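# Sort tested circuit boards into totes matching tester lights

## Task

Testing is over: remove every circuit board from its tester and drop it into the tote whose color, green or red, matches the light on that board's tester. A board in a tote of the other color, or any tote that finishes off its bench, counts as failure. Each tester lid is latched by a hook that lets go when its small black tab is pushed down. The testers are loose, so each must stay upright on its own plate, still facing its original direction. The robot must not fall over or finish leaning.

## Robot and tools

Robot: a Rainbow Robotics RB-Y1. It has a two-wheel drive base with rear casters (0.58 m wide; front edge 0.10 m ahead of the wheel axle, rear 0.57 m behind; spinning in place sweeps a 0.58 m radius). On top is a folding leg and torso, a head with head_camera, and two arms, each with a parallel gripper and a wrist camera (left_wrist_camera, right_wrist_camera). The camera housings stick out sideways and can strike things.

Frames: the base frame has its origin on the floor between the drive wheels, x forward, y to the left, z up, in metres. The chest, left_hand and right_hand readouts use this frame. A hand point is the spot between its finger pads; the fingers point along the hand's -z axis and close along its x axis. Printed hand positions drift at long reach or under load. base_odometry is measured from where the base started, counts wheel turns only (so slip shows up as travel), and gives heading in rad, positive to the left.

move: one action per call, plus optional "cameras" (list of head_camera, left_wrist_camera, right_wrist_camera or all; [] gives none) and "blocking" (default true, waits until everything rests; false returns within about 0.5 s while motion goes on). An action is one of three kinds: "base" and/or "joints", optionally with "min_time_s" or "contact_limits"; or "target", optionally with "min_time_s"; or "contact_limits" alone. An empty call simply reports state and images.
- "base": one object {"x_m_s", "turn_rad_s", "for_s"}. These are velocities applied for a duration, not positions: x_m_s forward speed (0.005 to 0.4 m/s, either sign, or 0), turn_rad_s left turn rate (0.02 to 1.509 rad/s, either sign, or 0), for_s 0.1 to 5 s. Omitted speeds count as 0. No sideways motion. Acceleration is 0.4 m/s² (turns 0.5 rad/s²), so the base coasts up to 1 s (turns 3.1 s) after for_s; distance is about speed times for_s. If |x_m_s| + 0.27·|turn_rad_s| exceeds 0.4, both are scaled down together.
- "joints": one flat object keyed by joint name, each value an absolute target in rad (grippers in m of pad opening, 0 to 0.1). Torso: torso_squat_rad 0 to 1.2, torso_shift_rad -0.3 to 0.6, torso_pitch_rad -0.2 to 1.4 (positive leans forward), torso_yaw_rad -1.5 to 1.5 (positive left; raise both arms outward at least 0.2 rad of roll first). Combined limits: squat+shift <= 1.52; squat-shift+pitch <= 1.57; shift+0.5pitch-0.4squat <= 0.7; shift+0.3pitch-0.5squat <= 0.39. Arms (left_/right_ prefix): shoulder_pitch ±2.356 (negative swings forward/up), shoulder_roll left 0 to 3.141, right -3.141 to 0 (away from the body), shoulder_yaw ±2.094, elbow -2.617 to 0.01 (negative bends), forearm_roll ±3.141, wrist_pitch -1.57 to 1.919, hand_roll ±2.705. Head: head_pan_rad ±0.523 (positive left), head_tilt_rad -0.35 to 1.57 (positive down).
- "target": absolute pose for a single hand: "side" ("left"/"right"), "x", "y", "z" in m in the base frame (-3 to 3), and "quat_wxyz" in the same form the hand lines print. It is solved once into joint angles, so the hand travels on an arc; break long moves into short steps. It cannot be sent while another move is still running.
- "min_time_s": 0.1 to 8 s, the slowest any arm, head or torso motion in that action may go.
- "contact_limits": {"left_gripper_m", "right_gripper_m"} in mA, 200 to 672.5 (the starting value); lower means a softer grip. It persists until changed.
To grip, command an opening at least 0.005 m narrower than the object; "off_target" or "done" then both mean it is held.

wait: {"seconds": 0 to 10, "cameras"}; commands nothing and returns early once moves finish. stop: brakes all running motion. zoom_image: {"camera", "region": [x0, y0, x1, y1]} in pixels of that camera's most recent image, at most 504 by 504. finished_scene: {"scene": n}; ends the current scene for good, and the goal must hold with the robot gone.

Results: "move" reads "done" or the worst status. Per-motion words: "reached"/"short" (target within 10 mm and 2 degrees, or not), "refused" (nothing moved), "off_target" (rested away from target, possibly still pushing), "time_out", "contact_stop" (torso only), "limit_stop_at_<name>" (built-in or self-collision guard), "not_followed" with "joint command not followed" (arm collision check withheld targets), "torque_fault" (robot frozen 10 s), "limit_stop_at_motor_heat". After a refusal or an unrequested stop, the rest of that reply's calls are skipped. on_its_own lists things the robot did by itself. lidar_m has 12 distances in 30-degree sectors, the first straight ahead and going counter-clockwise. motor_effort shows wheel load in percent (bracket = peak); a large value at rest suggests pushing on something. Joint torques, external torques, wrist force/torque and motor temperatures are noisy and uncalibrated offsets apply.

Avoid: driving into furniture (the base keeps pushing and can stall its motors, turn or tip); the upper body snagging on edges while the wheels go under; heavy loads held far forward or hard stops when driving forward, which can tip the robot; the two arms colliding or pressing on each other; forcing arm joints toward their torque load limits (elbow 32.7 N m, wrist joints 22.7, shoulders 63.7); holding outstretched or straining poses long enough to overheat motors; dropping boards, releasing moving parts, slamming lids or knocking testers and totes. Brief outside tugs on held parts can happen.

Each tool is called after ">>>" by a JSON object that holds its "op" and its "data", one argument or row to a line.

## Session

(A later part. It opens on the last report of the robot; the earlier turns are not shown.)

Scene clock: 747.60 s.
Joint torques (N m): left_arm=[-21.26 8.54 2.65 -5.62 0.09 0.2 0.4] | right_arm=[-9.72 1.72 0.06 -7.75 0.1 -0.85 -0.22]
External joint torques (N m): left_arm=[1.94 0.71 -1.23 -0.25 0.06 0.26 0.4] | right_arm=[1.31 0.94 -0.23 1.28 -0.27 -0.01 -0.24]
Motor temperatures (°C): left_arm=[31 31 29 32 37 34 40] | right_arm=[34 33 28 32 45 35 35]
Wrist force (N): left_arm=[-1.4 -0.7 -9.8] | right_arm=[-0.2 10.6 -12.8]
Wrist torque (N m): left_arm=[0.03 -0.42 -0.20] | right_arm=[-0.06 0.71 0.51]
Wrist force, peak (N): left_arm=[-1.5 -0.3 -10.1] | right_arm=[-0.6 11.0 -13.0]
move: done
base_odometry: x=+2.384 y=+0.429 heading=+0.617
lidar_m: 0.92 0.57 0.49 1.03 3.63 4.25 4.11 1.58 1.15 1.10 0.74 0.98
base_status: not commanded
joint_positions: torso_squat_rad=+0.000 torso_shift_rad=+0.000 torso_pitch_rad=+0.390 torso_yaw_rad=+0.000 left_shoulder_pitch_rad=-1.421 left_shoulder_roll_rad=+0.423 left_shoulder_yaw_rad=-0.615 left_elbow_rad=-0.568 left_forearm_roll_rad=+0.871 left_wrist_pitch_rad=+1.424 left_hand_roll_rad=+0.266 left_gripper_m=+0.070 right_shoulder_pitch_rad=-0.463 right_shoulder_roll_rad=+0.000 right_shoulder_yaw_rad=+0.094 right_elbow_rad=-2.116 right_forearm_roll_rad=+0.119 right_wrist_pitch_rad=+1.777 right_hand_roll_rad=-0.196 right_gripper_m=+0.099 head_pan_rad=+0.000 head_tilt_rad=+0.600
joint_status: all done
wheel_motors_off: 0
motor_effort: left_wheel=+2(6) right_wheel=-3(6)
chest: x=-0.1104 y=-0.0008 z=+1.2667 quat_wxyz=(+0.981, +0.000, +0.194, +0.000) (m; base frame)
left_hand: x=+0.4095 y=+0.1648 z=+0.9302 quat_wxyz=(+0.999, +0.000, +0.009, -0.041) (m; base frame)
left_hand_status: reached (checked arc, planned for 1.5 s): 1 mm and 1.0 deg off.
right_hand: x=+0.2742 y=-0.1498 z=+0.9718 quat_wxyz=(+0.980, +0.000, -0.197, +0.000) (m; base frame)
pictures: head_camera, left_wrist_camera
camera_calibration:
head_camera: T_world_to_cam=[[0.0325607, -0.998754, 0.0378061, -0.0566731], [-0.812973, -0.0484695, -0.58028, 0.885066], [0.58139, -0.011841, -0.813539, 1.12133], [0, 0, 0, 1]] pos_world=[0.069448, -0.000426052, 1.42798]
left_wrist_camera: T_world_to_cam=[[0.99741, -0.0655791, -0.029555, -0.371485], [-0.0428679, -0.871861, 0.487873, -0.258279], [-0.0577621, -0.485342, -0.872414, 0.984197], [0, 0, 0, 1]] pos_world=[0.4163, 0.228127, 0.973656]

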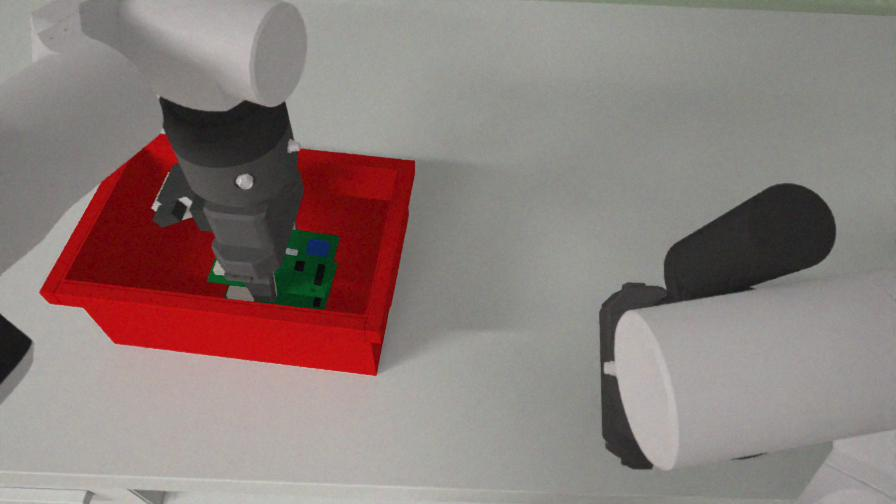

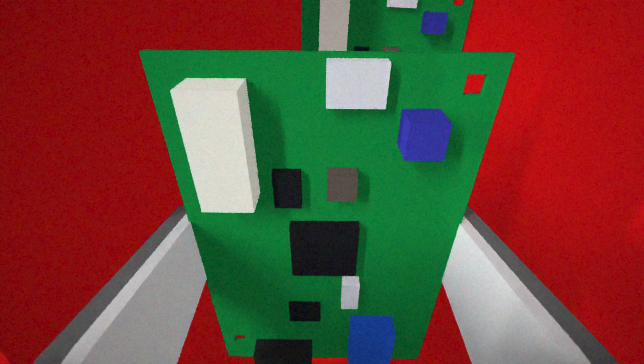

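>>> {"op": "move", "data": {
  "target": {"side":"left","x":0.41,"y":0.166,"z":0.914,"quat_wxyz":[0.9992,0,0,-0.04]},
  "min_time_s": 1,
  "cameras": ["left_wrist_camera"]
}}

>>> {"op": "move", "data": {
  "target": {"side":"left","x":0.41,"y":0.166,"z":0.906,"quat_wxyz":[0.9992,0,0,-0.04]},
  "min_time_s": 1,
  "cameras": ["left_wrist_camera"]
}}

Scene clock: 755.43 s.
Joint torques (N m): left_arm=[-20.63 5.71 2.35 -3.92 0.09 -0.43 -0.22] | right_arm=[-9.77 1.61 0.16 -7.73 0.27 -0.82 -0.18]
External joint torques (N m): left_arm=[2.44 -2.01 -1.19 1.4 0.07 -0.33 -0.22] | right_arm=[1.25 0.83 -0.12 1.3 -0.1 0.01 -0.2]
Motor temperatures (°C): left_arm=[31 31 29 32 37 34 40] | right_arm=[34 33 28 32 45 35 35]
Wrist force (N): left_arm=[-1.7 -0.8 -9.7] | right_arm=[-0.4 11.1 -12.8]
Wrist torque (N m): left_arm=[0.07 -0.46 -0.21] | right_arm=[-0.11 0.70 0.51]
Wrist force, peak (N): left_arm=[-1.4 -0.6 -10.3] | right_arm=[-0.2 11.2 -13.0]
move: done
base_odometry: x=+2.384 y=+0.429 heading=+0.617
lidar_m: 0.92 0.57 0.49 1.03 3.63 4.25 4.11 1.59 1.15 1.09 0.72 0.96
base_status: not commanded
joint_positions: torso_squat_rad=+0.000 torso_shift_rad=+0.000 torso_pitch_rad=+0.390 torso_yaw_rad=+0.000 left_shoulder_pitch_rad=-1.411 left_shoulder_roll_rad=+0.403 left_shoulder_yaw_rad=-0.619 left_elbow_rad=-0.518 left_forearm_roll_rad=+0.862 left_wrist_pitch_rad=+1.359 left_hand_roll_rad=+0.247 left_gripper_m=+0.070 right_shoulder_pitch_rad=-0.463 right_shoulder_roll_rad=+0.000 right_shoulder_yaw_rad=+0.094 right_elbow_rad=-2.116 right_forearm_roll_rad=+0.119 right_wrist_pitch_rad=+1.777 right_hand_roll_rad=-0.196 right_gripper_m=+0.099 head_pan_rad=+0.000 head_tilt_rad=+0.600
joint_status: all done
wheel_motors_off: 0
motor_effort: left_wheel=+3(4) right_wheel=-4(5)
chest: x=-0.1104 y=-0.0008 z=+1.2667 quat_wxyz=(+0.981, +0.000, +0.194, +0.000) (m; base frame)
left_hand: x=+0.4101 y=+0.1661 z=+0.9143 quat_wxyz=(+0.999, +0.000, -0.001, -0.040) (m; base frame)
left_hand_status: reached (checked arc, planned for 1.0 s): 0 mm and 0.1 deg off.
right_hand: x=+0.2742 y=-0.1498 z=+0.9718 quat_wxyz=(+0.980, +0.000, -0.197, +0.000) (m; base frame)
pictures: left_wrist_camera
camera_calibration:
left_wrist_camera: T_world_to_cam=[[0.997876, -0.0642368, -0.0108489, -0.390001], [-0.0507603, -0.871043, 0.488577, -0.246972], [-0.0408345, -0.486988, -0.872453, 0.964351], [0, 0, 0, 1]] pos_world=[0.416015, 0.229452, 0.957785]

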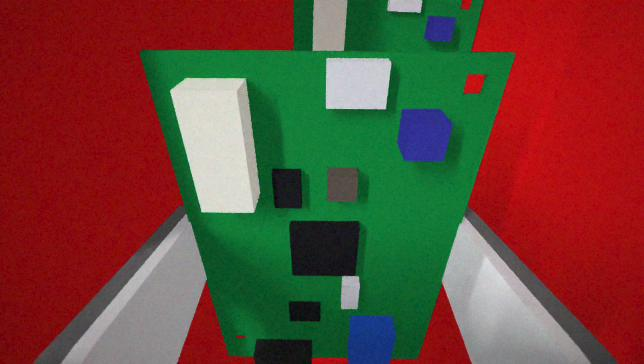

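Scene clock: 756.77 s.
Joint torques (N m): left_arm=[-22.99 5.64 2.02 -3.8 0.03 -0.45 -0.22] | right_arm=[-9.82 1.7 0.09 -7.76 0.27 -0.77 -0.14]
External joint torques (N m): left_arm=[0.07 -2 -1.16 1.45 0.02 -0.35 -0.22] | right_arm=[1.21 0.92 -0.19 1.27 -0.1 0.06 -0.16]
Motor temperatures (°C): left_arm=[31 31 29 32 37 34 40] | right_arm=[34 33 28 32 45 35 35]
Wrist force (N): left_arm=[-1.5 -0.4 -9.7] | right_arm=[-0.3 11.0 -12.8]
Wrist torque (N m): left_arm=[-0.01 -0.43 -0.18] | right_arm=[-0.10 0.71 0.51]
Wrist force, peak (N): left_arm=[-1.4 -0.5 -10.0] | right_arm=[-0.3 11.2 -13.0]
move: done
base_odometry: x=+2.384 y=+0.429 heading=+0.617
lidar_m: 0.93 0.56 0.48 1.03 3.62 4.24 4.11 1.58 1.14 1.10 0.73 0.97
base_status: not commanded
joint_positions: torso_squat_rad=+0.000 torso_shift_rad=+0.000 torso_pitch_rad=+0.390 torso_yaw_rad=+0.000 left_shoulder_pitch_rad=-1.418 left_shoulder_roll_rad=+0.383 left_shoulder_yaw_rad=-0.619 left_elbow_rad=-0.464 left_forearm_roll_rad=+0.861 left_wrist_pitch_rad=+1.325 left_hand_roll_rad=+0.226 left_gripper_m=+0.070 right_shoulder_pitch_rad=-0.463 right_shoulder_roll_rad=+0.000 right_shoulder_yaw_rad=+0.094 right_elbow_rad=-2.116 right_forearm_roll_rad=+0.119 right_wrist_pitch_rad=+1.777 right_hand_roll_rad=-0.196 right_gripper_m=+0.099 head_pan_rad=+0.000 head_tilt_rad=+0.600
joint_status: all done
wheel_motors_off: 0
motor_effort: left_wheel=+3(4) right_wheel=-4(6)
chest: x=-0.1104 y=-0.0008 z=+1.2667 quat_wxyz=(+0.981, +0.000, +0.194, +0.000) (m; base frame)
left_hand: x=+0.4095 y=+0.1664 z=+0.9064 quat_wxyz=(+0.999, +0.000, -0.002, -0.040) (m; base frame)
left_hand_status: reached (checked arc, planned for 1.0 s): 1 mm and 0.2 deg off.
right_hand: x=+0.2742 y=-0.1498 z=+0.9718 quat_wxyz=(+0.980, +0.000, -0.197, +0.000) (m; base frame)
pictures: left_wrist_camera
camera_calibration:
left_wrist_camera: T_world_to_cam=[[0.997903, -0.0641664, -0.00855159, -0.391516], [-0.0518401, -0.871255, 0.488086, -0.241951], [-0.0387693, -0.486619, -0.872754, 0.956898], [0, 0, 0, 1]] pos_world=[0.415251, 0.229722, 0.949881]

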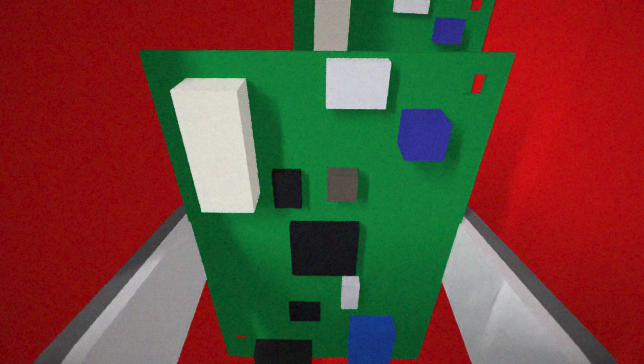

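>>> {"op": "move", "data": {
  "target": {"side":"left","x":0.41,"y":0.166,"z":0.899,"quat_wxyz":[0.9992,0,0,-0.04]},
  "min_time_s": 1,
  "cameras": []
}}

>>> {"op": "move", "data": {
  "target": {"side":"left","x":0.41,"y":0.166,"z":0.893,"quat_wxyz":[0.9992,0,0,-0.04]},
  "min_time_s": 1,
  "cameras": ["head_camera","left_wrist_camera"]
}}

Scene clock: 764.63 s.
Joint torques (N m): left_arm=[-22.97 5.85 3.91 -3.72 0.15 -0.41 -0.26] | right_arm=[-9.84 1.79 0.12 -7.84 0.21 -0.82 -0.25]
External joint torques (N m): left_arm=[0.11 -1.7 1.18 1.42 0.14 -0.3 -0.26] | right_arm=[1.19 1.01 -0.16 1.18 -0.17 0.01 -0.28]
Motor temperatures (°C): left_arm=[31 31 29 32 37 34 40] | right_arm=[34 33 28 33 45 35 35]
Wrist force (N): left_arm=[-1.6 -0.5 -9.5] | right_arm=[-0.3 10.9 -12.6]
Wrist torque (N m): left_arm=[0.01 -0.42 -0.19] | right_arm=[-0.11 0.70 0.50]
Wrist force, peak (N): left_arm=[-1.5 -0.5 -10.0] | right_arm=[-0.1 11.0 -13.2]
move: done
base_odometry: x=+2.384 y=+0.429 heading=+0.617
lidar_m: 0.93 0.57 0.48 1.03 3.62 4.25 4.11 1.58 1.15 1.10 0.73 0.96
base_status: not commanded
joint_positions: torso_squat_rad=+0.000 torso_shift_rad=+0.000 torso_pitch_rad=+0.390 torso_yaw_rad=+0.000 left_shoulder_pitch_rad=-1.432 left_shoulder_roll_rad=+0.360 left_shoulder_yaw_rad=-0.619 left_elbow_rad=-0.396 left_forearm_roll_rad=+0.861 left_wrist_pitch_rad=+1.287 left_hand_roll_rad=+0.198 left_gripper_m=+0.070 right_shoulder_pitch_rad=-0.463 right_shoulder_roll_rad=+0.000 right_shoulder_yaw_rad=+0.094 right_elbow_rad=-2.116 right_forearm_roll_rad=+0.119 right_wrist_pitch_rad=+1.777 right_hand_roll_rad=-0.196 right_gripper_m=+0.099 head_pan_rad=+0.000 head_tilt_rad=+0.600
joint_status: all done
wheel_motors_off: 0
motor_effort: left_wheel=+2(4) right_wheel=-5(5)
chest: x=-0.1104 y=-0.0008 z=+1.2667 quat_wxyz=(+0.981, +0.000, +0.194, +0.000) (m; base frame)
left_hand: x=+0.4093 y=+0.1665 z=+0.8994 quat_wxyz=(+0.999, +0.001, -0.004, -0.040) (m; base frame)
left_hand_status: reached (checked arc, planned for 1.0 s): 1 mm and 0.4 deg off.
right_hand: x=+0.2742 y=-0.1498 z=+0.9718 quat_wxyz=(+0.980, +0.000, -0.197, +0.000) (m; base frame)
pictures: none
No camera images: "cameras" was empty.

Scene clock: 765.97 s.
Joint torques (N m): left_arm=[-22.79 5.53 3.43 -3.62 0.38 -0.42 -0.27] | right_arm=[-9.92 1.78 0.21 -7.85 0.23 -0.91 -0.22]
External joint torques (N m): left_arm=[0.32 -1.96 1.18 1.42 0.37 -0.3 -0.27] | right_arm=[1.11 1 -0.08 1.18 -0.14 -0.08 -0.25]
Motor temperatures (°C): left_arm=[31 31 29 32 37 34 40] | right_arm=[34 33 28 33 45 35 35]
Wrist force (N): left_arm=[-1.6 -0.6 -9.8] | right_arm=[-0.5 11.0 -12.9]
Wrist torque (N m): left_arm=[0.02 -0.43 -0.19] | right_arm=[-0.10 0.68 0.49]
Wrist force, peak (N): left_arm=[-1.6 -0.4 -10.0] | right_arm=[-0.4 11.1 -12.9]
move: done
base_odometry: x=+2.384 y=+0.429 heading=+0.617
lidar_m: 0.93 0.58 0.49 1.03 3.63 4.26 4.11 1.58 1.14 1.10 0.74 0.97
base_status: not commanded
joint_positions: torso_squat_rad=+0.000 torso_shift_rad=+0.000 torso_pitch_rad=+0.390 torso_yaw_rad=+0.000 left_shoulder_pitch_rad=-1.449 left_shoulder_roll_rad=+0.336 left_shoulder_yaw_rad=-0.616 left_elbow_rad=-0.324 left_forearm_roll_rad=+0.863 left_wrist_pitch_rad=+1.247 left_hand_roll_rad=+0.169 left_gripper_m=+0.070 right_shoulder_pitch_rad=-0.463 right_shoulder_roll_rad=+0.000 right_shoulder_yaw_rad=+0.094 right_elbow_rad=-2.116 right_forearm_roll_rad=+0.119 right_wrist_pitch_rad=+1.777 right_hand_roll_rad=-0.196 right_gripper_m=+0.099 head_pan_rad=+0.000 head_tilt_rad=+0.600
joint_status: all done
wheel_motors_off: 0
motor_effort: left_wheel=+4(4) right_wheel=-3(5)
chest: x=-0.1104 y=-0.0008 z=+1.2667 quat_wxyz=(+0.981, +0.000, +0.194, +0.000) (m; base frame)
left_hand: x=+0.4092 y=+0.1665 z=+0.8934 quat_wxyz=(+0.999, +0.000, -0.006, -0.040) (m; base frame)
left_hand_status: reached (checked arc, planned for 1.0 s): 1 mm and 0.7 deg off.
right_hand: x=+0.2742 y=-0.1498 z=+0.9718 quat_wxyz=(+0.980, +0.000, -0.197, +0.000) (m; base frame)
pictures: head_camera, left_wrist_camera
camera_calibration:
head_camera: T_world_to_cam=[[0.0325606, -0.998754, 0.0378062, -0.0566732], [-0.812973, -0.0484695, -0.58028, 0.885066], [0.58139, -0.0118412, -0.813539, 1.12133], [0, 0, 0, 1]] pos_world=[0.0694483, -0.000426018, 1.42798]
left_wrist_camera: T_world_to_cam=[[0.99792, -0.0644587, 0.000123862, -0.399041], [-0.0563407, -0.871305, 0.487498, -0.233095], [-0.0313155, -0.486491, -0.873124, 0.942884], [0, 0, 0, 1]] pos_world=[0.414606, 0.229886, 0.936937]

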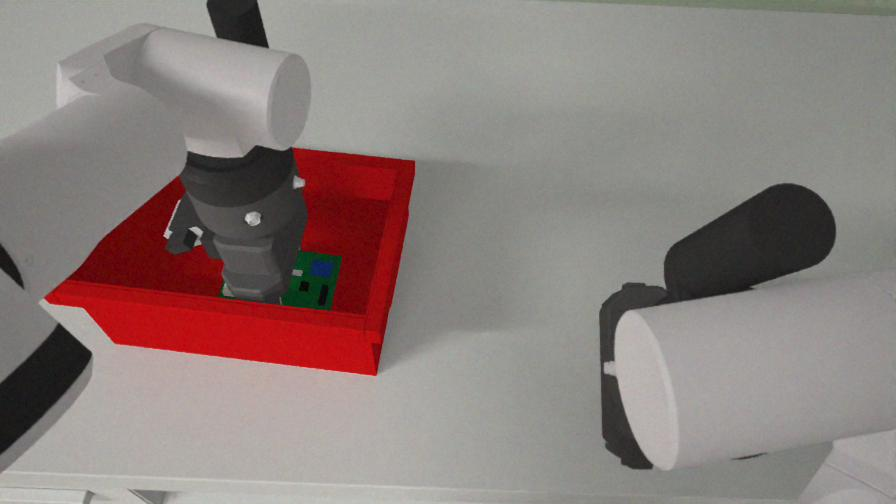

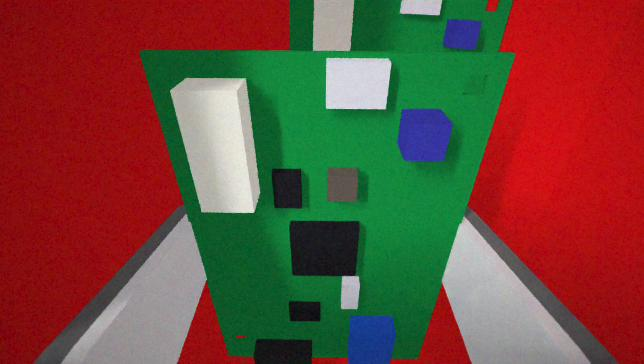

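>>> {"op": "move", "data": {
  "joints": {"torso_pitch_rad":0.42},
  "cameras": ["left_wrist_camera"]
}}

>>> {"op": "move", "data": {
  "target": {"side":"left","x":0.408,"y":0.166,"z":0.876,"quat_wxyz":[0.9992,0,0,-0.04]},
  "min_time_s": 1,
  "cameras": ["left_wrist_camera"]
}}

Scene clock: 774.03 s.
Joint torques (N m): left_arm=[-21.92 5.63 3.35 -3.78 0.42 -0.31 -0.28] | right_arm=[-9.43 1.88 0.3 -7.75 0.13 -0.82 -0.26]
External joint torques (N m): left_arm=[0.82 -1.67 1.14 1.18 0.39 -0.25 -0.28] | right_arm=[1.11 1.01 -0.05 1.34 -0.24 -0.04 -0.28]
Motor temperatures (°C): left_arm=[31 31 29 32 37 34 40] | right_arm=[34 33 28 33 45 35 35]
Wrist force (N): left_arm=[-1.4 -0.5 -9.6] | right_arm=[-0.3 10.9 -12.9]
Wrist torque (N m): left_arm=[0.01 -0.43 -0.20] | right_arm=[-0.08 0.68 0.49]
Wrist force, peak (N): left_arm=[-1.4 -0.1 -10.2] | right_arm=[-0.2 11.3 -13.2]
move: done
base_odometry: x=+2.384 y=+0.429 heading=+0.617
lidar_m: 0.93 0.57 0.49 1.03 3.63 4.24 4.11 1.58 1.14 1.09 0.73 0.97
base_status: not commanded
joint_positions: torso_squat_rad=+0.000 torso_shift_rad=+0.000 torso_pitch_rad=+0.420 torso_yaw_rad=+0.000 left_shoulder_pitch_rad=-1.449 left_shoulder_roll_rad=+0.336 left_shoulder_yaw_rad=-0.616 left_elbow_rad=-0.324 left_forearm_roll_rad=+0.863 left_wrist_pitch_rad=+1.247 left_hand_roll_rad=+0.169 left_gripper_m=+0.070 right_shoulder_pitch_rad=-0.463 right_shoulder_roll_rad=+0.000 right_shoulder_yaw_rad=+0.094 right_elbow_rad=-2.116 right_forearm_roll_rad=+0.119 right_wrist_pitch_rad=+1.777 right_hand_roll_rad=-0.196 right_gripper_m=+0.099 head_pan_rad=+0.000 head_tilt_rad=+0.600
joint_status: all done
wheel_motors_off: 0
motor_effort: left_wheel=+3(4) right_wheel=-5(5)
chest: x=-0.1018 y=-0.0008 z=+1.2630 quat_wxyz=(+0.978, +0.000, +0.208, +0.000) (m; base frame)
left_hand: x=+0.4063 y=+0.1665 z=+0.8743 quat_wxyz=(+0.999, +0.000, +0.009, -0.040) (m; base frame)
right_hand: x=+0.2737 y=-0.1498 z=+0.9567 quat_wxyz=(+0.983, +0.000, -0.183, +0.000) (m; base frame)
pictures: left_wrist_camera
camera_calibration:
left_wrist_camera: T_world_to_cam=[[0.997477, -0.064468, -0.0297392, -0.369927], [-0.0417329, -0.871286, 0.488998, -0.23125], [-0.057436, -0.486523, -0.871778, 0.935599], [0, 0, 0, 1]] pos_world=[0.41308, 0.229857, 0.917713]

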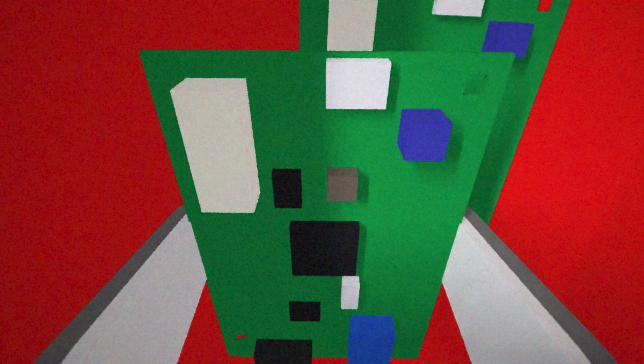

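Scene clock: 775.37 s.
Joint torques (N m): left_arm=[-20.41 8.25 1.33 -5.34 0.09 0.36 0.37] | right_arm=[-9.35 1.9 0.25 -7.76 0.16 -0.75 -0.18]
External joint torques (N m): left_arm=[2.28 0.94 -1.2 -0.29 0.07 0.44 0.37] | right_arm=[1.19 1.04 -0.1 1.33 -0.2 0.03 -0.2]
Motor temperatures (°C): left_arm=[31 31 29 32 37 34 40] | right_arm=[34 33 28 33 45 35 35]
Wrist force (N): left_arm=[-1.3 -0.5 -9.7] | right_arm=[-0.1 11.1 -12.7]
Wrist torque (N m): left_arm=[0.00 -0.41 -0.19] | right_arm=[-0.10 0.71 0.50]
Wrist force, peak (N): left_arm=[-1.6 -0.2 -9.9] | right_arm=[-0.1 10.9 -13.2]
move: done
base_odometry: x=+2.384 y=+0.429 heading=+0.617
lidar_m: 0.93 0.55 0.48 1.03 3.63 4.25 4.11 1.58 1.15 1.09 0.73 0.97
base_status: not commanded
joint_positions: torso_squat_rad=+0.000 torso_shift_rad=+0.000 torso_pitch_rad=+0.420 torso_yaw_rad=+0.000 left_shoulder_pitch_rad=-1.434 left_shoulder_roll_rad=+0.349 left_shoulder_yaw_rad=-0.620 left_elbow_rad=-0.372 left_forearm_roll_rad=+0.857 left_wrist_pitch_rad=+1.257 left_hand_roll_rad=+0.191 left_gripper_m=+0.070 right_shoulder_pitch_rad=-0.463 right_shoulder_roll_rad=+0.000 right_shoulder_yaw_rad=+0.094 right_elbow_rad=-2.116 right_forearm_roll_rad=+0.119 right_wrist_pitch_rad=+1.777 right_hand_roll_rad=-0.196 right_gripper_m=+0.099 head_pan_rad=+0.000 head_tilt_rad=+0.600
joint_status: all done
wheel_motors_off: 0
motor_effort: left_wheel=+2(4) right_wheel=-4(5)
chest: x=-0.1018 y=-0.0008 z=+1.2630 quat_wxyz=(+0.978, +0.000, +0.208, +0.000) (m; base frame)
left_hand: x=+0.4082 y=+0.1657 z=+0.8760 quat_wxyz=(+0.999, +0.000, +0.004, -0.040) (m; base frame)
left_hand_status: reached (checked arc, planned for 1.0 s): 0 mm and 0.5 deg off.
right_hand: x=+0.2737 y=-0.1498 z=+0.9567 quat_wxyz=(+0.983, +0.000, -0.183, +0.000) (m; base frame)
pictures: left_wrist_camera
camera_calibration:
left_wrist_camera: T_world_to_cam=[[0.997668, -0.0649135, -0.0211091, -0.379373], [-0.0463587, -0.871343, 0.48848, -0.230337], [-0.0501022, -0.486362, -0.87232, 0.934216], [0, 0, 0, 1]] pos_world=[0.414616, 0.229039, 0.919442]

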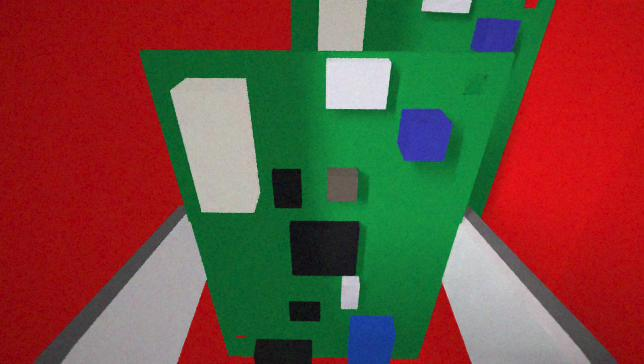

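>>> {"op": "move", "data": {
  "target": {"side":"left","x":0.408,"y":0.166,"z":0.868,"quat_wxyz":[0.9992,0,0,-0.04]},
  "min_time_s": 1,
  "cameras": ["left_wrist_camera"]
}}

Scene clock: 785.93 s.
Joint torques (N m): left_arm=[-20.36 5.21 1.08 -3.5 0.06 -0.46 -0.31] | right_arm=[-9.4 1.71 0.19 -7.82 0.23 -0.8 -0.26]
External joint torques (N m): left_arm=[2.23 -2.03 -1.27 1.5 0.04 -0.35 -0.31] | right_arm=[1.15 0.85 -0.16 1.26 -0.14 -0.02 -0.28]
Motor temperatures (°C): left_arm=[31 31 29 32 37 34 40] | right_arm=[34 33 28 33 45 35 35]
Wrist force (N): left_arm=[-1.5 -0.4 -9.6] | right_arm=[-0.1 11.0 -12.8]
Wrist torque (N m): left_arm=[0.00 -0.43 -0.19] | right_arm=[-0.12 0.73 0.50]
Wrist force, peak (N): left_arm=[-1.3 -0.4 -9.9] | right_arm=[-0.3 11.1 -13.2]
move: done
base_odometry: x=+2.384 y=+0.429 heading=+0.617
lidar_m: 0.93 0.57 0.49 1.02 3.63 4.24 4.11 1.58 1.14 1.10 0.73 0.97
base_status: not commanded
joint_positions: torso_squat_rad=+0.000 torso_shift_rad=+0.000 torso_pitch_rad=+0.420 torso_yaw_rad=+0.000 left_shoulder_pitch_rad=-1.429 left_shoulder_roll_rad=+0.338 left_shoulder_yaw_rad=-0.620 left_elbow_rad=-0.347 left_forearm_roll_rad=+0.855 left_wrist_pitch_rad=+1.223 left_hand_roll_rad=+0.182 left_gripper_m=+0.070 right_shoulder_pitch_rad=-0.463 right_shoulder_roll_rad=+0.000 right_shoulder_yaw_rad=+0.094 right_elbow_rad=-2.116 right_forearm_roll_rad=+0.119 right_wrist_pitch_rad=+1.777 right_hand_roll_rad=-0.196 right_gripper_m=+0.099 head_pan_rad=+0.000 head_tilt_rad=+0.600
joint_status: all done
wheel_motors_off: 0
motor_effort: left_wheel=+3(4) right_wheel=-3(5)
chest: x=-0.1018 y=-0.0008 z=+1.2630 quat_wxyz=(+0.978, +0.000, +0.208, +0.000) (m; base frame)
left_hand: x=+0.4078 y=+0.1661 z=+0.8686 quat_wxyz=(+0.999, +0.000, -0.001, -0.040) (m; base frame)
left_hand_status: reached (checked arc, planned for 1.0 s): 1 mm and 0.2 deg off.
right_hand: x=+0.2737 y=-0.1498 z=+0.9567 quat_wxyz=(+0.983, +0.000, -0.183, +0.000) (m; base frame)
pictures: left_wrist_camera
camera_calibration:
left_wrist_camera: T_world_to_cam=[[0.997883, -0.0643312, -0.00954915, -0.389339], [-0.0514802, -0.871052, 0.488487, -0.224339], [-0.0397427, -0.486961, -0.872519, 0.924049], [0, 0, 0, 1]] pos_world=[0.41369, 0.229518, 0.912119]

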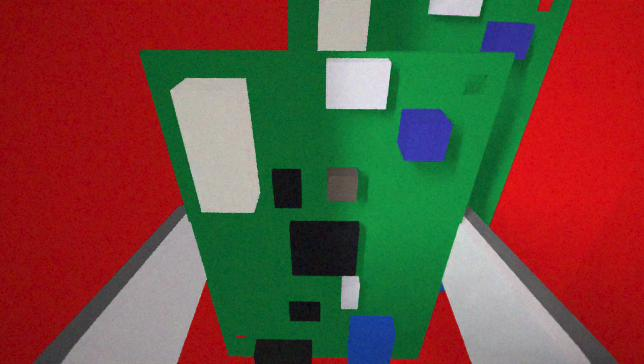

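>>> {"op": "move", "data": {
  "target": {"side":"left","x":0.408,"y":0.166,"z":0.862,"quat_wxyz":[0.9992,0,0,-0.04]},
  "min_time_s": 1,
  "cameras": ["left_wrist_camera"]
}}

Scene clock: 792.30 s.
Joint torques (N m): left_arm=[-22.38 5.26 3.38 -3.43 0.36 -0.4 -0.28] | right_arm=[-9.34 1.82 0.32 -7.82 0.31 -0.86 -0.19]
External joint torques (N m): left_arm=[0.18 -1.89 1.37 1.46 0.35 -0.28 -0.27] | right_arm=[1.21 0.95 -0.02 1.26 -0.06 -0.08 -0.21]
Motor temperatures (°C): left_arm=[31 31 29 32 37 34 40] | right_arm=[34 33 28 33 45 35 35]
Wrist force (N): left_arm=[-1.5 -0.5 -9.6] | right_arm=[0.1 11.0 -12.8]
Wrist torque (N m): left_arm=[0.02 -0.43 -0.20] | right_arm=[-0.09 0.75 0.50]
Wrist force, peak (N): left_arm=[-1.6 -0.4 -10.2] | right_arm=[-0.1 11.0 -13.4]
move: done
base_odometry: x=+2.384 y=+0.429 heading=+0.617
lidar_m: 0.93 0.57 0.49 1.03 3.63 4.25 4.11 1.58 1.15 1.10 0.74 0.97
base_status: not commanded
joint_positions: torso_squat_rad=+0.000 torso_shift_rad=+0.000 torso_pitch_rad=+0.420 torso_yaw_rad=+0.000 left_shoulder_pitch_rad=-1.438 left_shoulder_roll_rad=+0.319 left_shoulder_yaw_rad=-0.619 left_elbow_rad=-0.294 left_forearm_roll_rad=+0.855 left_wrist_pitch_rad=+1.185 left_hand_roll_rad=+0.161 left_gripper_m=+0.070 right_shoulder_pitch_rad=-0.463 right_shoulder_roll_rad=+0.000 right_shoulder_yaw_rad=+0.094 right_elbow_rad=-2.116 right_forearm_roll_rad=+0.119 right_wrist_pitch_rad=+1.777 right_hand_roll_rad=-0.196 right_gripper_m=+0.099 head_pan_rad=+0.000 head_tilt_rad=+0.600
joint_status: all done
wheel_motors_off: 0
motor_effort: left_wheel=+3(4) right_wheel=-3(5)
chest: x=-0.1018 y=-0.0008 z=+1.2630 quat_wxyz=(+0.978, +0.000, +0.208, +0.000) (m; base frame)
left_hand: x=+0.4073 y=+0.1665 z=+0.8624 quat_wxyz=(+0.999, +0.000, -0.006, -0.040) (m; base frame)
left_hand_status: reached (checked arc, planned for 1.0 s): 1 mm and 0.6 deg off.
right_hand: x=+0.2737 y=-0.1498 z=+0.9567 quat_wxyz=(+0.983, +0.000, -0.183, +0.000) (m; base frame)
pictures: left_wrist_camera
camera_calibration:
left_wrist_camera: T_world_to_cam=[[0.997917, -0.0644982, -0.00140879, -0.395844], [-0.0556188, -0.871189, 0.487788, -0.218711], [-0.0326887, -0.486693, -0.872961, 0.916221], [0, 0, 0, 1]] pos_world=[0.412805, 0.229849, 0.905952]

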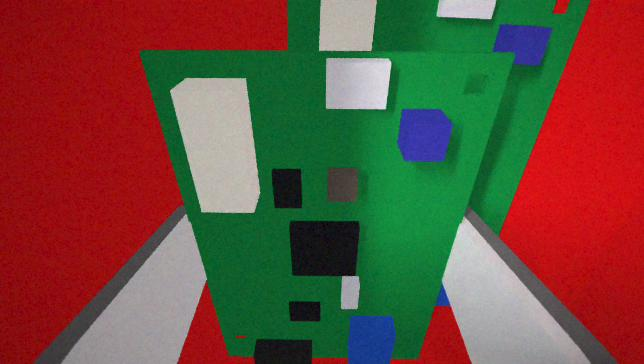

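Close enough. Release.

>>> {"op": "move", "data": {
  "joints": {"left_gripper_m":0.082},
  "cameras": ["left_wrist_camera"]
}}

>>> {"op": "move", "data": {
  "target": {"side":"left","x":0.405,"y":0.165,"z":0.95,"quat_wxyz":[0.9992,0,0,-0.04]},
  "min_time_s": 2,
  "cameras": ["head_camera","left_wrist_camera"]
}}

Scene clock: 798.27 s.
Joint torques (N m): left_arm=[-22.29 5.34 3.26 -3.39 0.38 -0.48 -0.33] | right_arm=[-9.08 1.85 0.36 -7.83 0.23 -0.78 -0.22]
External joint torques (N m): left_arm=[0.26 -1.81 1.25 1.5 0.37 -0.36 -0.33] | right_arm=[1.46 0.99 0.01 1.25 -0.14 0 -0.25]
Motor temperatures (°C): left_arm=[31 31 29 32 37 34 40] | right_arm=[34 33 28 33 45 35 35]
Wrist force (N): left_arm=[-1.4 -0.5 -9.3] | right_arm=[-0.4 10.9 -12.5]
Wrist torque (N m): left_arm=[0.01 -0.45 -0.21] | right_arm=[-0.08 0.69 0.50]
Wrist force, peak (N): left_arm=[-1.6 -0.5 -10.0] | right_arm=[0.0 11.2 -13.2]
move: done
base_odometry: x=+2.384 y=+0.429 heading=+0.617
lidar_m: 0.92 0.58 0.49 1.03 3.62 4.26 4.11 1.58 1.15 1.09 0.74 0.98
base_status: not commanded
joint_positions: torso_squat_rad=+0.000 torso_shift_rad=+0.000 torso_pitch_rad=+0.420 torso_yaw_rad=+0.000 left_shoulder_pitch_rad=-1.438 left_shoulder_roll_rad=+0.319 left_shoulder_yaw_rad=-0.619 left_elbow_rad=-0.294 left_forearm_roll_rad=+0.855 left_wrist_pitch_rad=+1.185 left_hand_roll_rad=+0.161 left_gripper_m=+0.082 right_shoulder_pitch_rad=-0.463 right_shoulder_roll_rad=+0.000 right_shoulder_yaw_rad=+0.094 right_elbow_rad=-2.116 right_forearm_roll_rad=+0.119 right_wrist_pitch_rad=+1.777 right_hand_roll_rad=-0.196 right_gripper_m=+0.099 head_pan_rad=+0.000 head_tilt_rad=+0.600
joint_status: all done
wheel_motors_off: 0
motor_effort: left_wheel=+2(4) right_wheel=-2(5)
chest: x=-0.1018 y=-0.0008 z=+1.2630 quat_wxyz=(+0.978, +0.000, +0.208, +0.000) (m; base frame)
left_hand: x=+0.4073 y=+0.1665 z=+0.8624 quat_wxyz=(+0.999, +0.000, -0.006, -0.040) (m; base frame)
right_hand: x=+0.2737 y=-0.1498 z=+0.9567 quat_wxyz=(+0.983, +0.000, -0.183, +0.000) (m; base frame)
pictures: left_wrist_camera
camera_calibration:
left_wrist_camera: T_world_to_cam=[[0.997917, -0.0645023, -0.0013886, -0.39587], [-0.055632, -0.871185, 0.487793, -0.218718], [-0.0326735, -0.486699, -0.872958, 0.916219], [0, 0, 0, 1]] pos_world=[0.412814, 0.229845, 0.90596]

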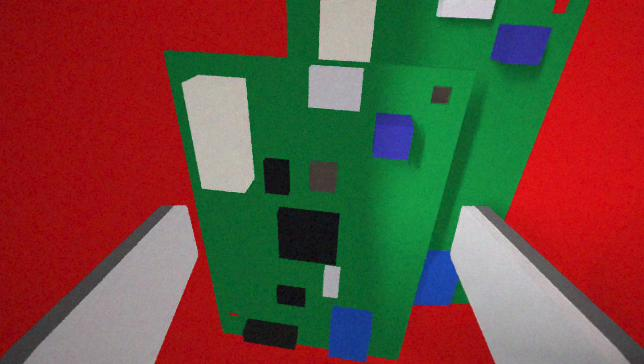

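Scene clock: 800.60 s.
Joint torques (N m): left_arm=[-19.91 8.38 7.15 -5.75 0.41 0.16 0.33] | right_arm=[-9.53 1.68 -0.16 -7.84 0.13 -0.84 -0.22]
External joint torques (N m): left_arm=[2.18 0.42 1.19 -0.08 0.38 0.24 0.33] | right_arm=[1.01 0.82 -0.5 1.25 -0.23 -0.06 -0.24]
Motor temperatures (°C): left_arm=[31 31 29 32 37 34 40] | right_arm=[34 33 28 33 45 35 35]
Wrist force (N): left_arm=[-1.6 -0.4 -9.6] | right_arm=[-0.1 10.9 -12.8]
Wrist torque (N m): left_arm=[-0.03 -0.42 -0.20] | right_arm=[-0.06 0.74 0.49]
Wrist force, peak (N): left_arm=[0.1 -0.4 -10.4] | right_arm=[-0.3 11.1 -13.1]
move: done
base_odometry: x=+2.384 y=+0.429 heading=+0.617
lidar_m: 0.93 0.57 0.49 1.03 3.62 4.25 4.11 1.58 1.15 1.09 0.74 0.97
base_status: not commanded
joint_positions: torso_squat_rad=+0.000 torso_shift_rad=+0.000 torso_pitch_rad=+0.420 torso_yaw_rad=+0.000 left_shoulder_pitch_rad=-1.335 left_shoulder_roll_rad=+0.540 left_shoulder_yaw_rad=-0.591 left_elbow_rad=-0.936 left_forearm_roll_rad=+0.868 left_wrist_pitch_rad=+1.569 left_hand_roll_rad=+0.416 left_gripper_m=+0.082 right_shoulder_pitch_rad=-0.463 right_shoulder_roll_rad=+0.000 right_shoulder_yaw_rad=+0.094 right_elbow_rad=-2.116 right_forearm_roll_rad=+0.119 right_wrist_pitch_rad=+1.777 right_hand_roll_rad=-0.196 right_gripper_m=+0.099 head_pan_rad=+0.000 head_tilt_rad=+0.600
joint_status: all done
wheel_motors_off: 0
motor_effort: left_wheel=+3(4) right_wheel=-3(5)
chest: x=-0.1018 y=-0.0008 z=+1.2630 quat_wxyz=(+0.978, +0.000, +0.208, +0.000) (m; base frame)
left_hand: x=+0.4046 y=+0.1647 z=+0.9504 quat_wxyz=(+0.999, +0.000, +0.003, -0.041) (m; base frame)
left_hand_status: reached (checked arc, planned for 2.0 s): 1 mm and 0.4 deg off.
right_hand: x=+0.2737 y=-0.1498 z=+0.9567 quat_wxyz=(+0.983, +0.000, -0.183, +0.000) (m; base frame)
pictures: head_camera, left_wrist_camera
camera_calibration:
head_camera: T_world_to_cam=[[0.0337007, -0.998754, 0.036812, -0.0554389], [-0.830027, -0.0484861, -0.555611, 0.857012], [0.556704, -0.0118305, -0.830627, 1.13244], [0, 0, 0, 1]] pos_world=[0.0827765, -0.000419252, 1.41884]
left_wrist_camera: T_world_to_cam=[[0.997669, -0.0657123, -0.0184097, -0.376697], [-0.0483385, -0.870907, 0.489065, -0.267597], [-0.0481707, -0.487035, -0.872053, 0.997518], [0, 0, 0, 1]] pos_world=[0.410935, 0.228021, 0.993826]

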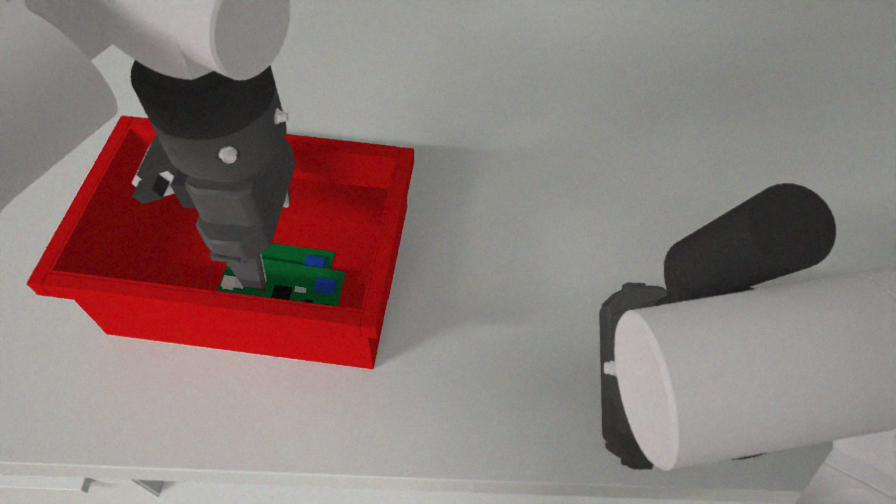

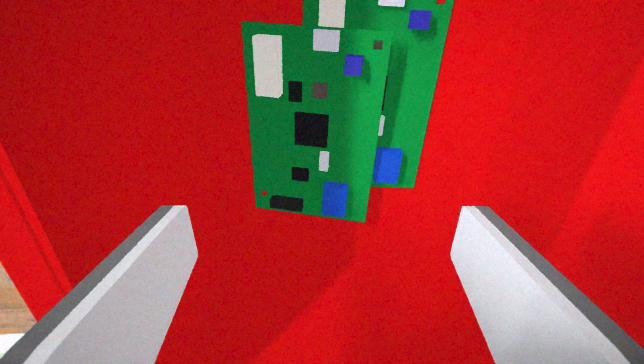

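Both in. Retract and finish.

>>> {"op": "move", "data": {
  "target": {"side":"left","x":0.387,"y":0.155,"z":1.05,"quat_wxyz":[1,0,0,0]},
  "min_time_s": 1.5,
  "cameras": []
}}

>>> {"op": "move", "data": {
  "joints": {"torso_pitch_rad":0.2},
  "cameras": ["head_camera"]
}}

Scene clock: 806.03 s.
Joint torques (N m): left_arm=[-21.01 8.57 8.26 -5.26 0.32 0.15 0.3] | right_arm=[-9.35 1.86 0.24 -7.74 0.27 -0.87 -0.24]
External joint torques (N m): left_arm=[0.61 0.48 0.8 -0.05 0.3 0.22 0.3] | right_arm=[1.2 1 -0.11 1.34 -0.1 -0.09 -0.26]
Motor temperatures (°C): left_arm=[31 31 29 32 37 34 40] | right_arm=[34 33 28 33 45 35 35]
Wrist force (N): left_arm=[-1.8 -0.6 -9.1] | right_arm=[-0.3 11.0 -12.7]
Wrist torque (N m): left_arm=[-0.01 -0.43 -0.22] | right_arm=[-0.09 0.70 0.51]
Wrist force, peak (N): left_arm=[-1.8 -0.6 -9.9] | right_arm=[0.0 11.1 -13.1]
move: done
base_odometry: x=+2.384 y=+0.429 heading=+0.617
lidar_m: 0.92 0.57 0.49 1.02 3.63 4.25 4.11 1.58 1.15 1.10 0.74 0.97
base_status: not commanded
joint_positions: torso_squat_rad=+0.000 torso_shift_rad=+0.000 torso_pitch_rad=+0.420 torso_yaw_rad=+0.000 left_shoulder_pitch_rad=-1.375 left_shoulder_roll_rad=+0.649 left_shoulder_yaw_rad=-0.518 left_elbow_rad=-1.276 left_forearm_roll_rad=+0.955 left_wrist_pitch_rad=+1.858 left_hand_roll_rad=+0.670 left_gripper_m=+0.082 right_shoulder_pitch_rad=-0.463 right_shoulder_roll_rad=+0.000 right_shoulder_yaw_rad=+0.094 right_elbow_rad=-2.116 right_forearm_roll_rad=+0.119 right_wrist_pitch_rad=+1.777 right_hand_roll_rad=-0.196 right_gripper_m=+0.099 head_pan_rad=+0.000 head_tilt_rad=+0.600
joint_status: all done
wheel_motors_off: 0
motor_effort: left_wheel=+3(4) right_wheel=-3(5)
chest: x=-0.1018 y=-0.0008 z=+1.2630 quat_wxyz=(+0.978, +0.000, +0.208, +0.000) (m; base frame)
left_hand: x=+0.3869 y=+0.1550 z=+1.0499 quat_wxyz=(+1.000, +0.000, +0.001, +0.000) (m; base frame)
left_hand_status: reached (checked arc, planned for 1.5 s): 0 mm and 0.1 deg off.
right_hand: x=+0.2737 y=-0.1498 z=+0.9567 quat_wxyz=(+0.983, +0.000, -0.183, +0.000) (m; base frame)
pictures: none
No camera images: "cameras" was empty.

Scene clock: 807.53 s.
Joint torques (N m): left_arm=[-21.28 8.86 8.53 -4.27 0.1 -0.21 0.26] | right_arm=[-12.83 1.08 -0.13 -7.24 0.24 -1.25 -0.2]
External joint torques (N m): left_arm=[1.42 0.5 0.74 0.07 0.34 0.2 0.28] | right_arm=[1 0.85 -0.04 1.27 -0.16 -0.08 -0.23]
Motor temperatures (°C): left_arm=[31 31 29 32 37 34 40] | right_arm=[34 33 28 33 45 35 35]
Wrist force (N): left_arm=[-2.9 -0.5 -9.0] | right_arm=[-1.4 11.1 -12.1]
Wrist torque (N m): left_arm=[-0.01 -0.47 -0.20] | right_arm=[-0.12 0.63 0.51]
Wrist force, peak (N): left_arm=[-2.2 -0.5 -9.7] | right_arm=[-0.3 11.3 -13.5]
move: done
base_odometry: x=+2.384 y=+0.429 heading=+0.617
lidar_m: 0.93 0.57 0.48 1.03 3.63 4.25 4.11 1.58 1.14 1.09 0.73 0.97
base_status: not commanded
joint_positions: torso_squat_rad=+0.000 torso_shift_rad=+0.000 torso_pitch_rad=+0.200 torso_yaw_rad=+0.000 left_shoulder_pitch_rad=-1.375 left_shoulder_roll_rad=+0.649 left_shoulder_yaw_rad=-0.518 left_elbow_rad=-1.276 left_forearm_roll_rad=+0.955 left_wrist_pitch_rad=+1.858 left_hand_roll_rad=+0.670 left_gripper_m=+0.082 right_shoulder_pitch_rad=-0.463 right_shoulder_roll_rad=+0.000 right_shoulder_yaw_rad=+0.094 right_elbow_rad=-2.116 right_forearm_roll_rad=+0.119 right_wrist_pitch_rad=+1.777 right_hand_roll_rad=-0.196 right_gripper_m=+0.099 head_pan_rad=+0.000 head_tilt_rad=+0.600
joint_status: all done
wheel_motors_off: 0
motor_effort: left_wheel=+2(5) right_wheel=-3(5)
chest: x=-0.1667 y=-0.0008 z=+1.2838 quat_wxyz=(+0.995, +0.000, +0.100, +0.000) (m; base frame)
left_hand: x=+0.3569 y=+0.1549 z=+1.1826 quat_wxyz=(+0.994, +0.000, -0.109, +0.000) (m; base frame)
right_hand: x=+0.2667 y=-0.1499 z=+1.0669 quat_wxyz=(+0.957, +0.000, -0.290, +0.000) (m; base frame)
pictures: head_camera
camera_calibration:
head_camera: T_world_to_cam=[[0.0246917, -0.998758, 0.0432672, -0.0638206], [-0.688622, -0.0483674, -0.723505, 1.05382], [0.7247, -0.0119302, -0.688961, 1.0319], [0, 0, 0, 1]] pos_world=[-0.0205547, -0.000460021, 1.47614]

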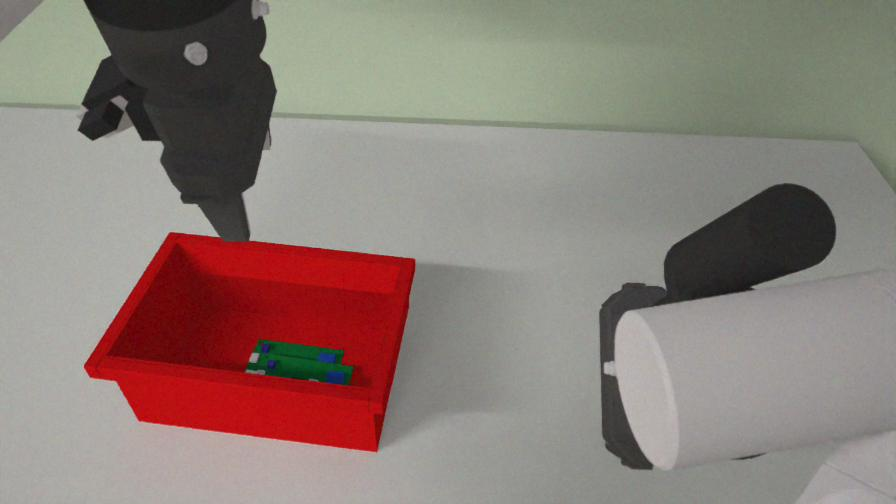

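>>> {"op": "finished_scene", "data": {
  "scene": 2
}}

The scene is finished: the task was done.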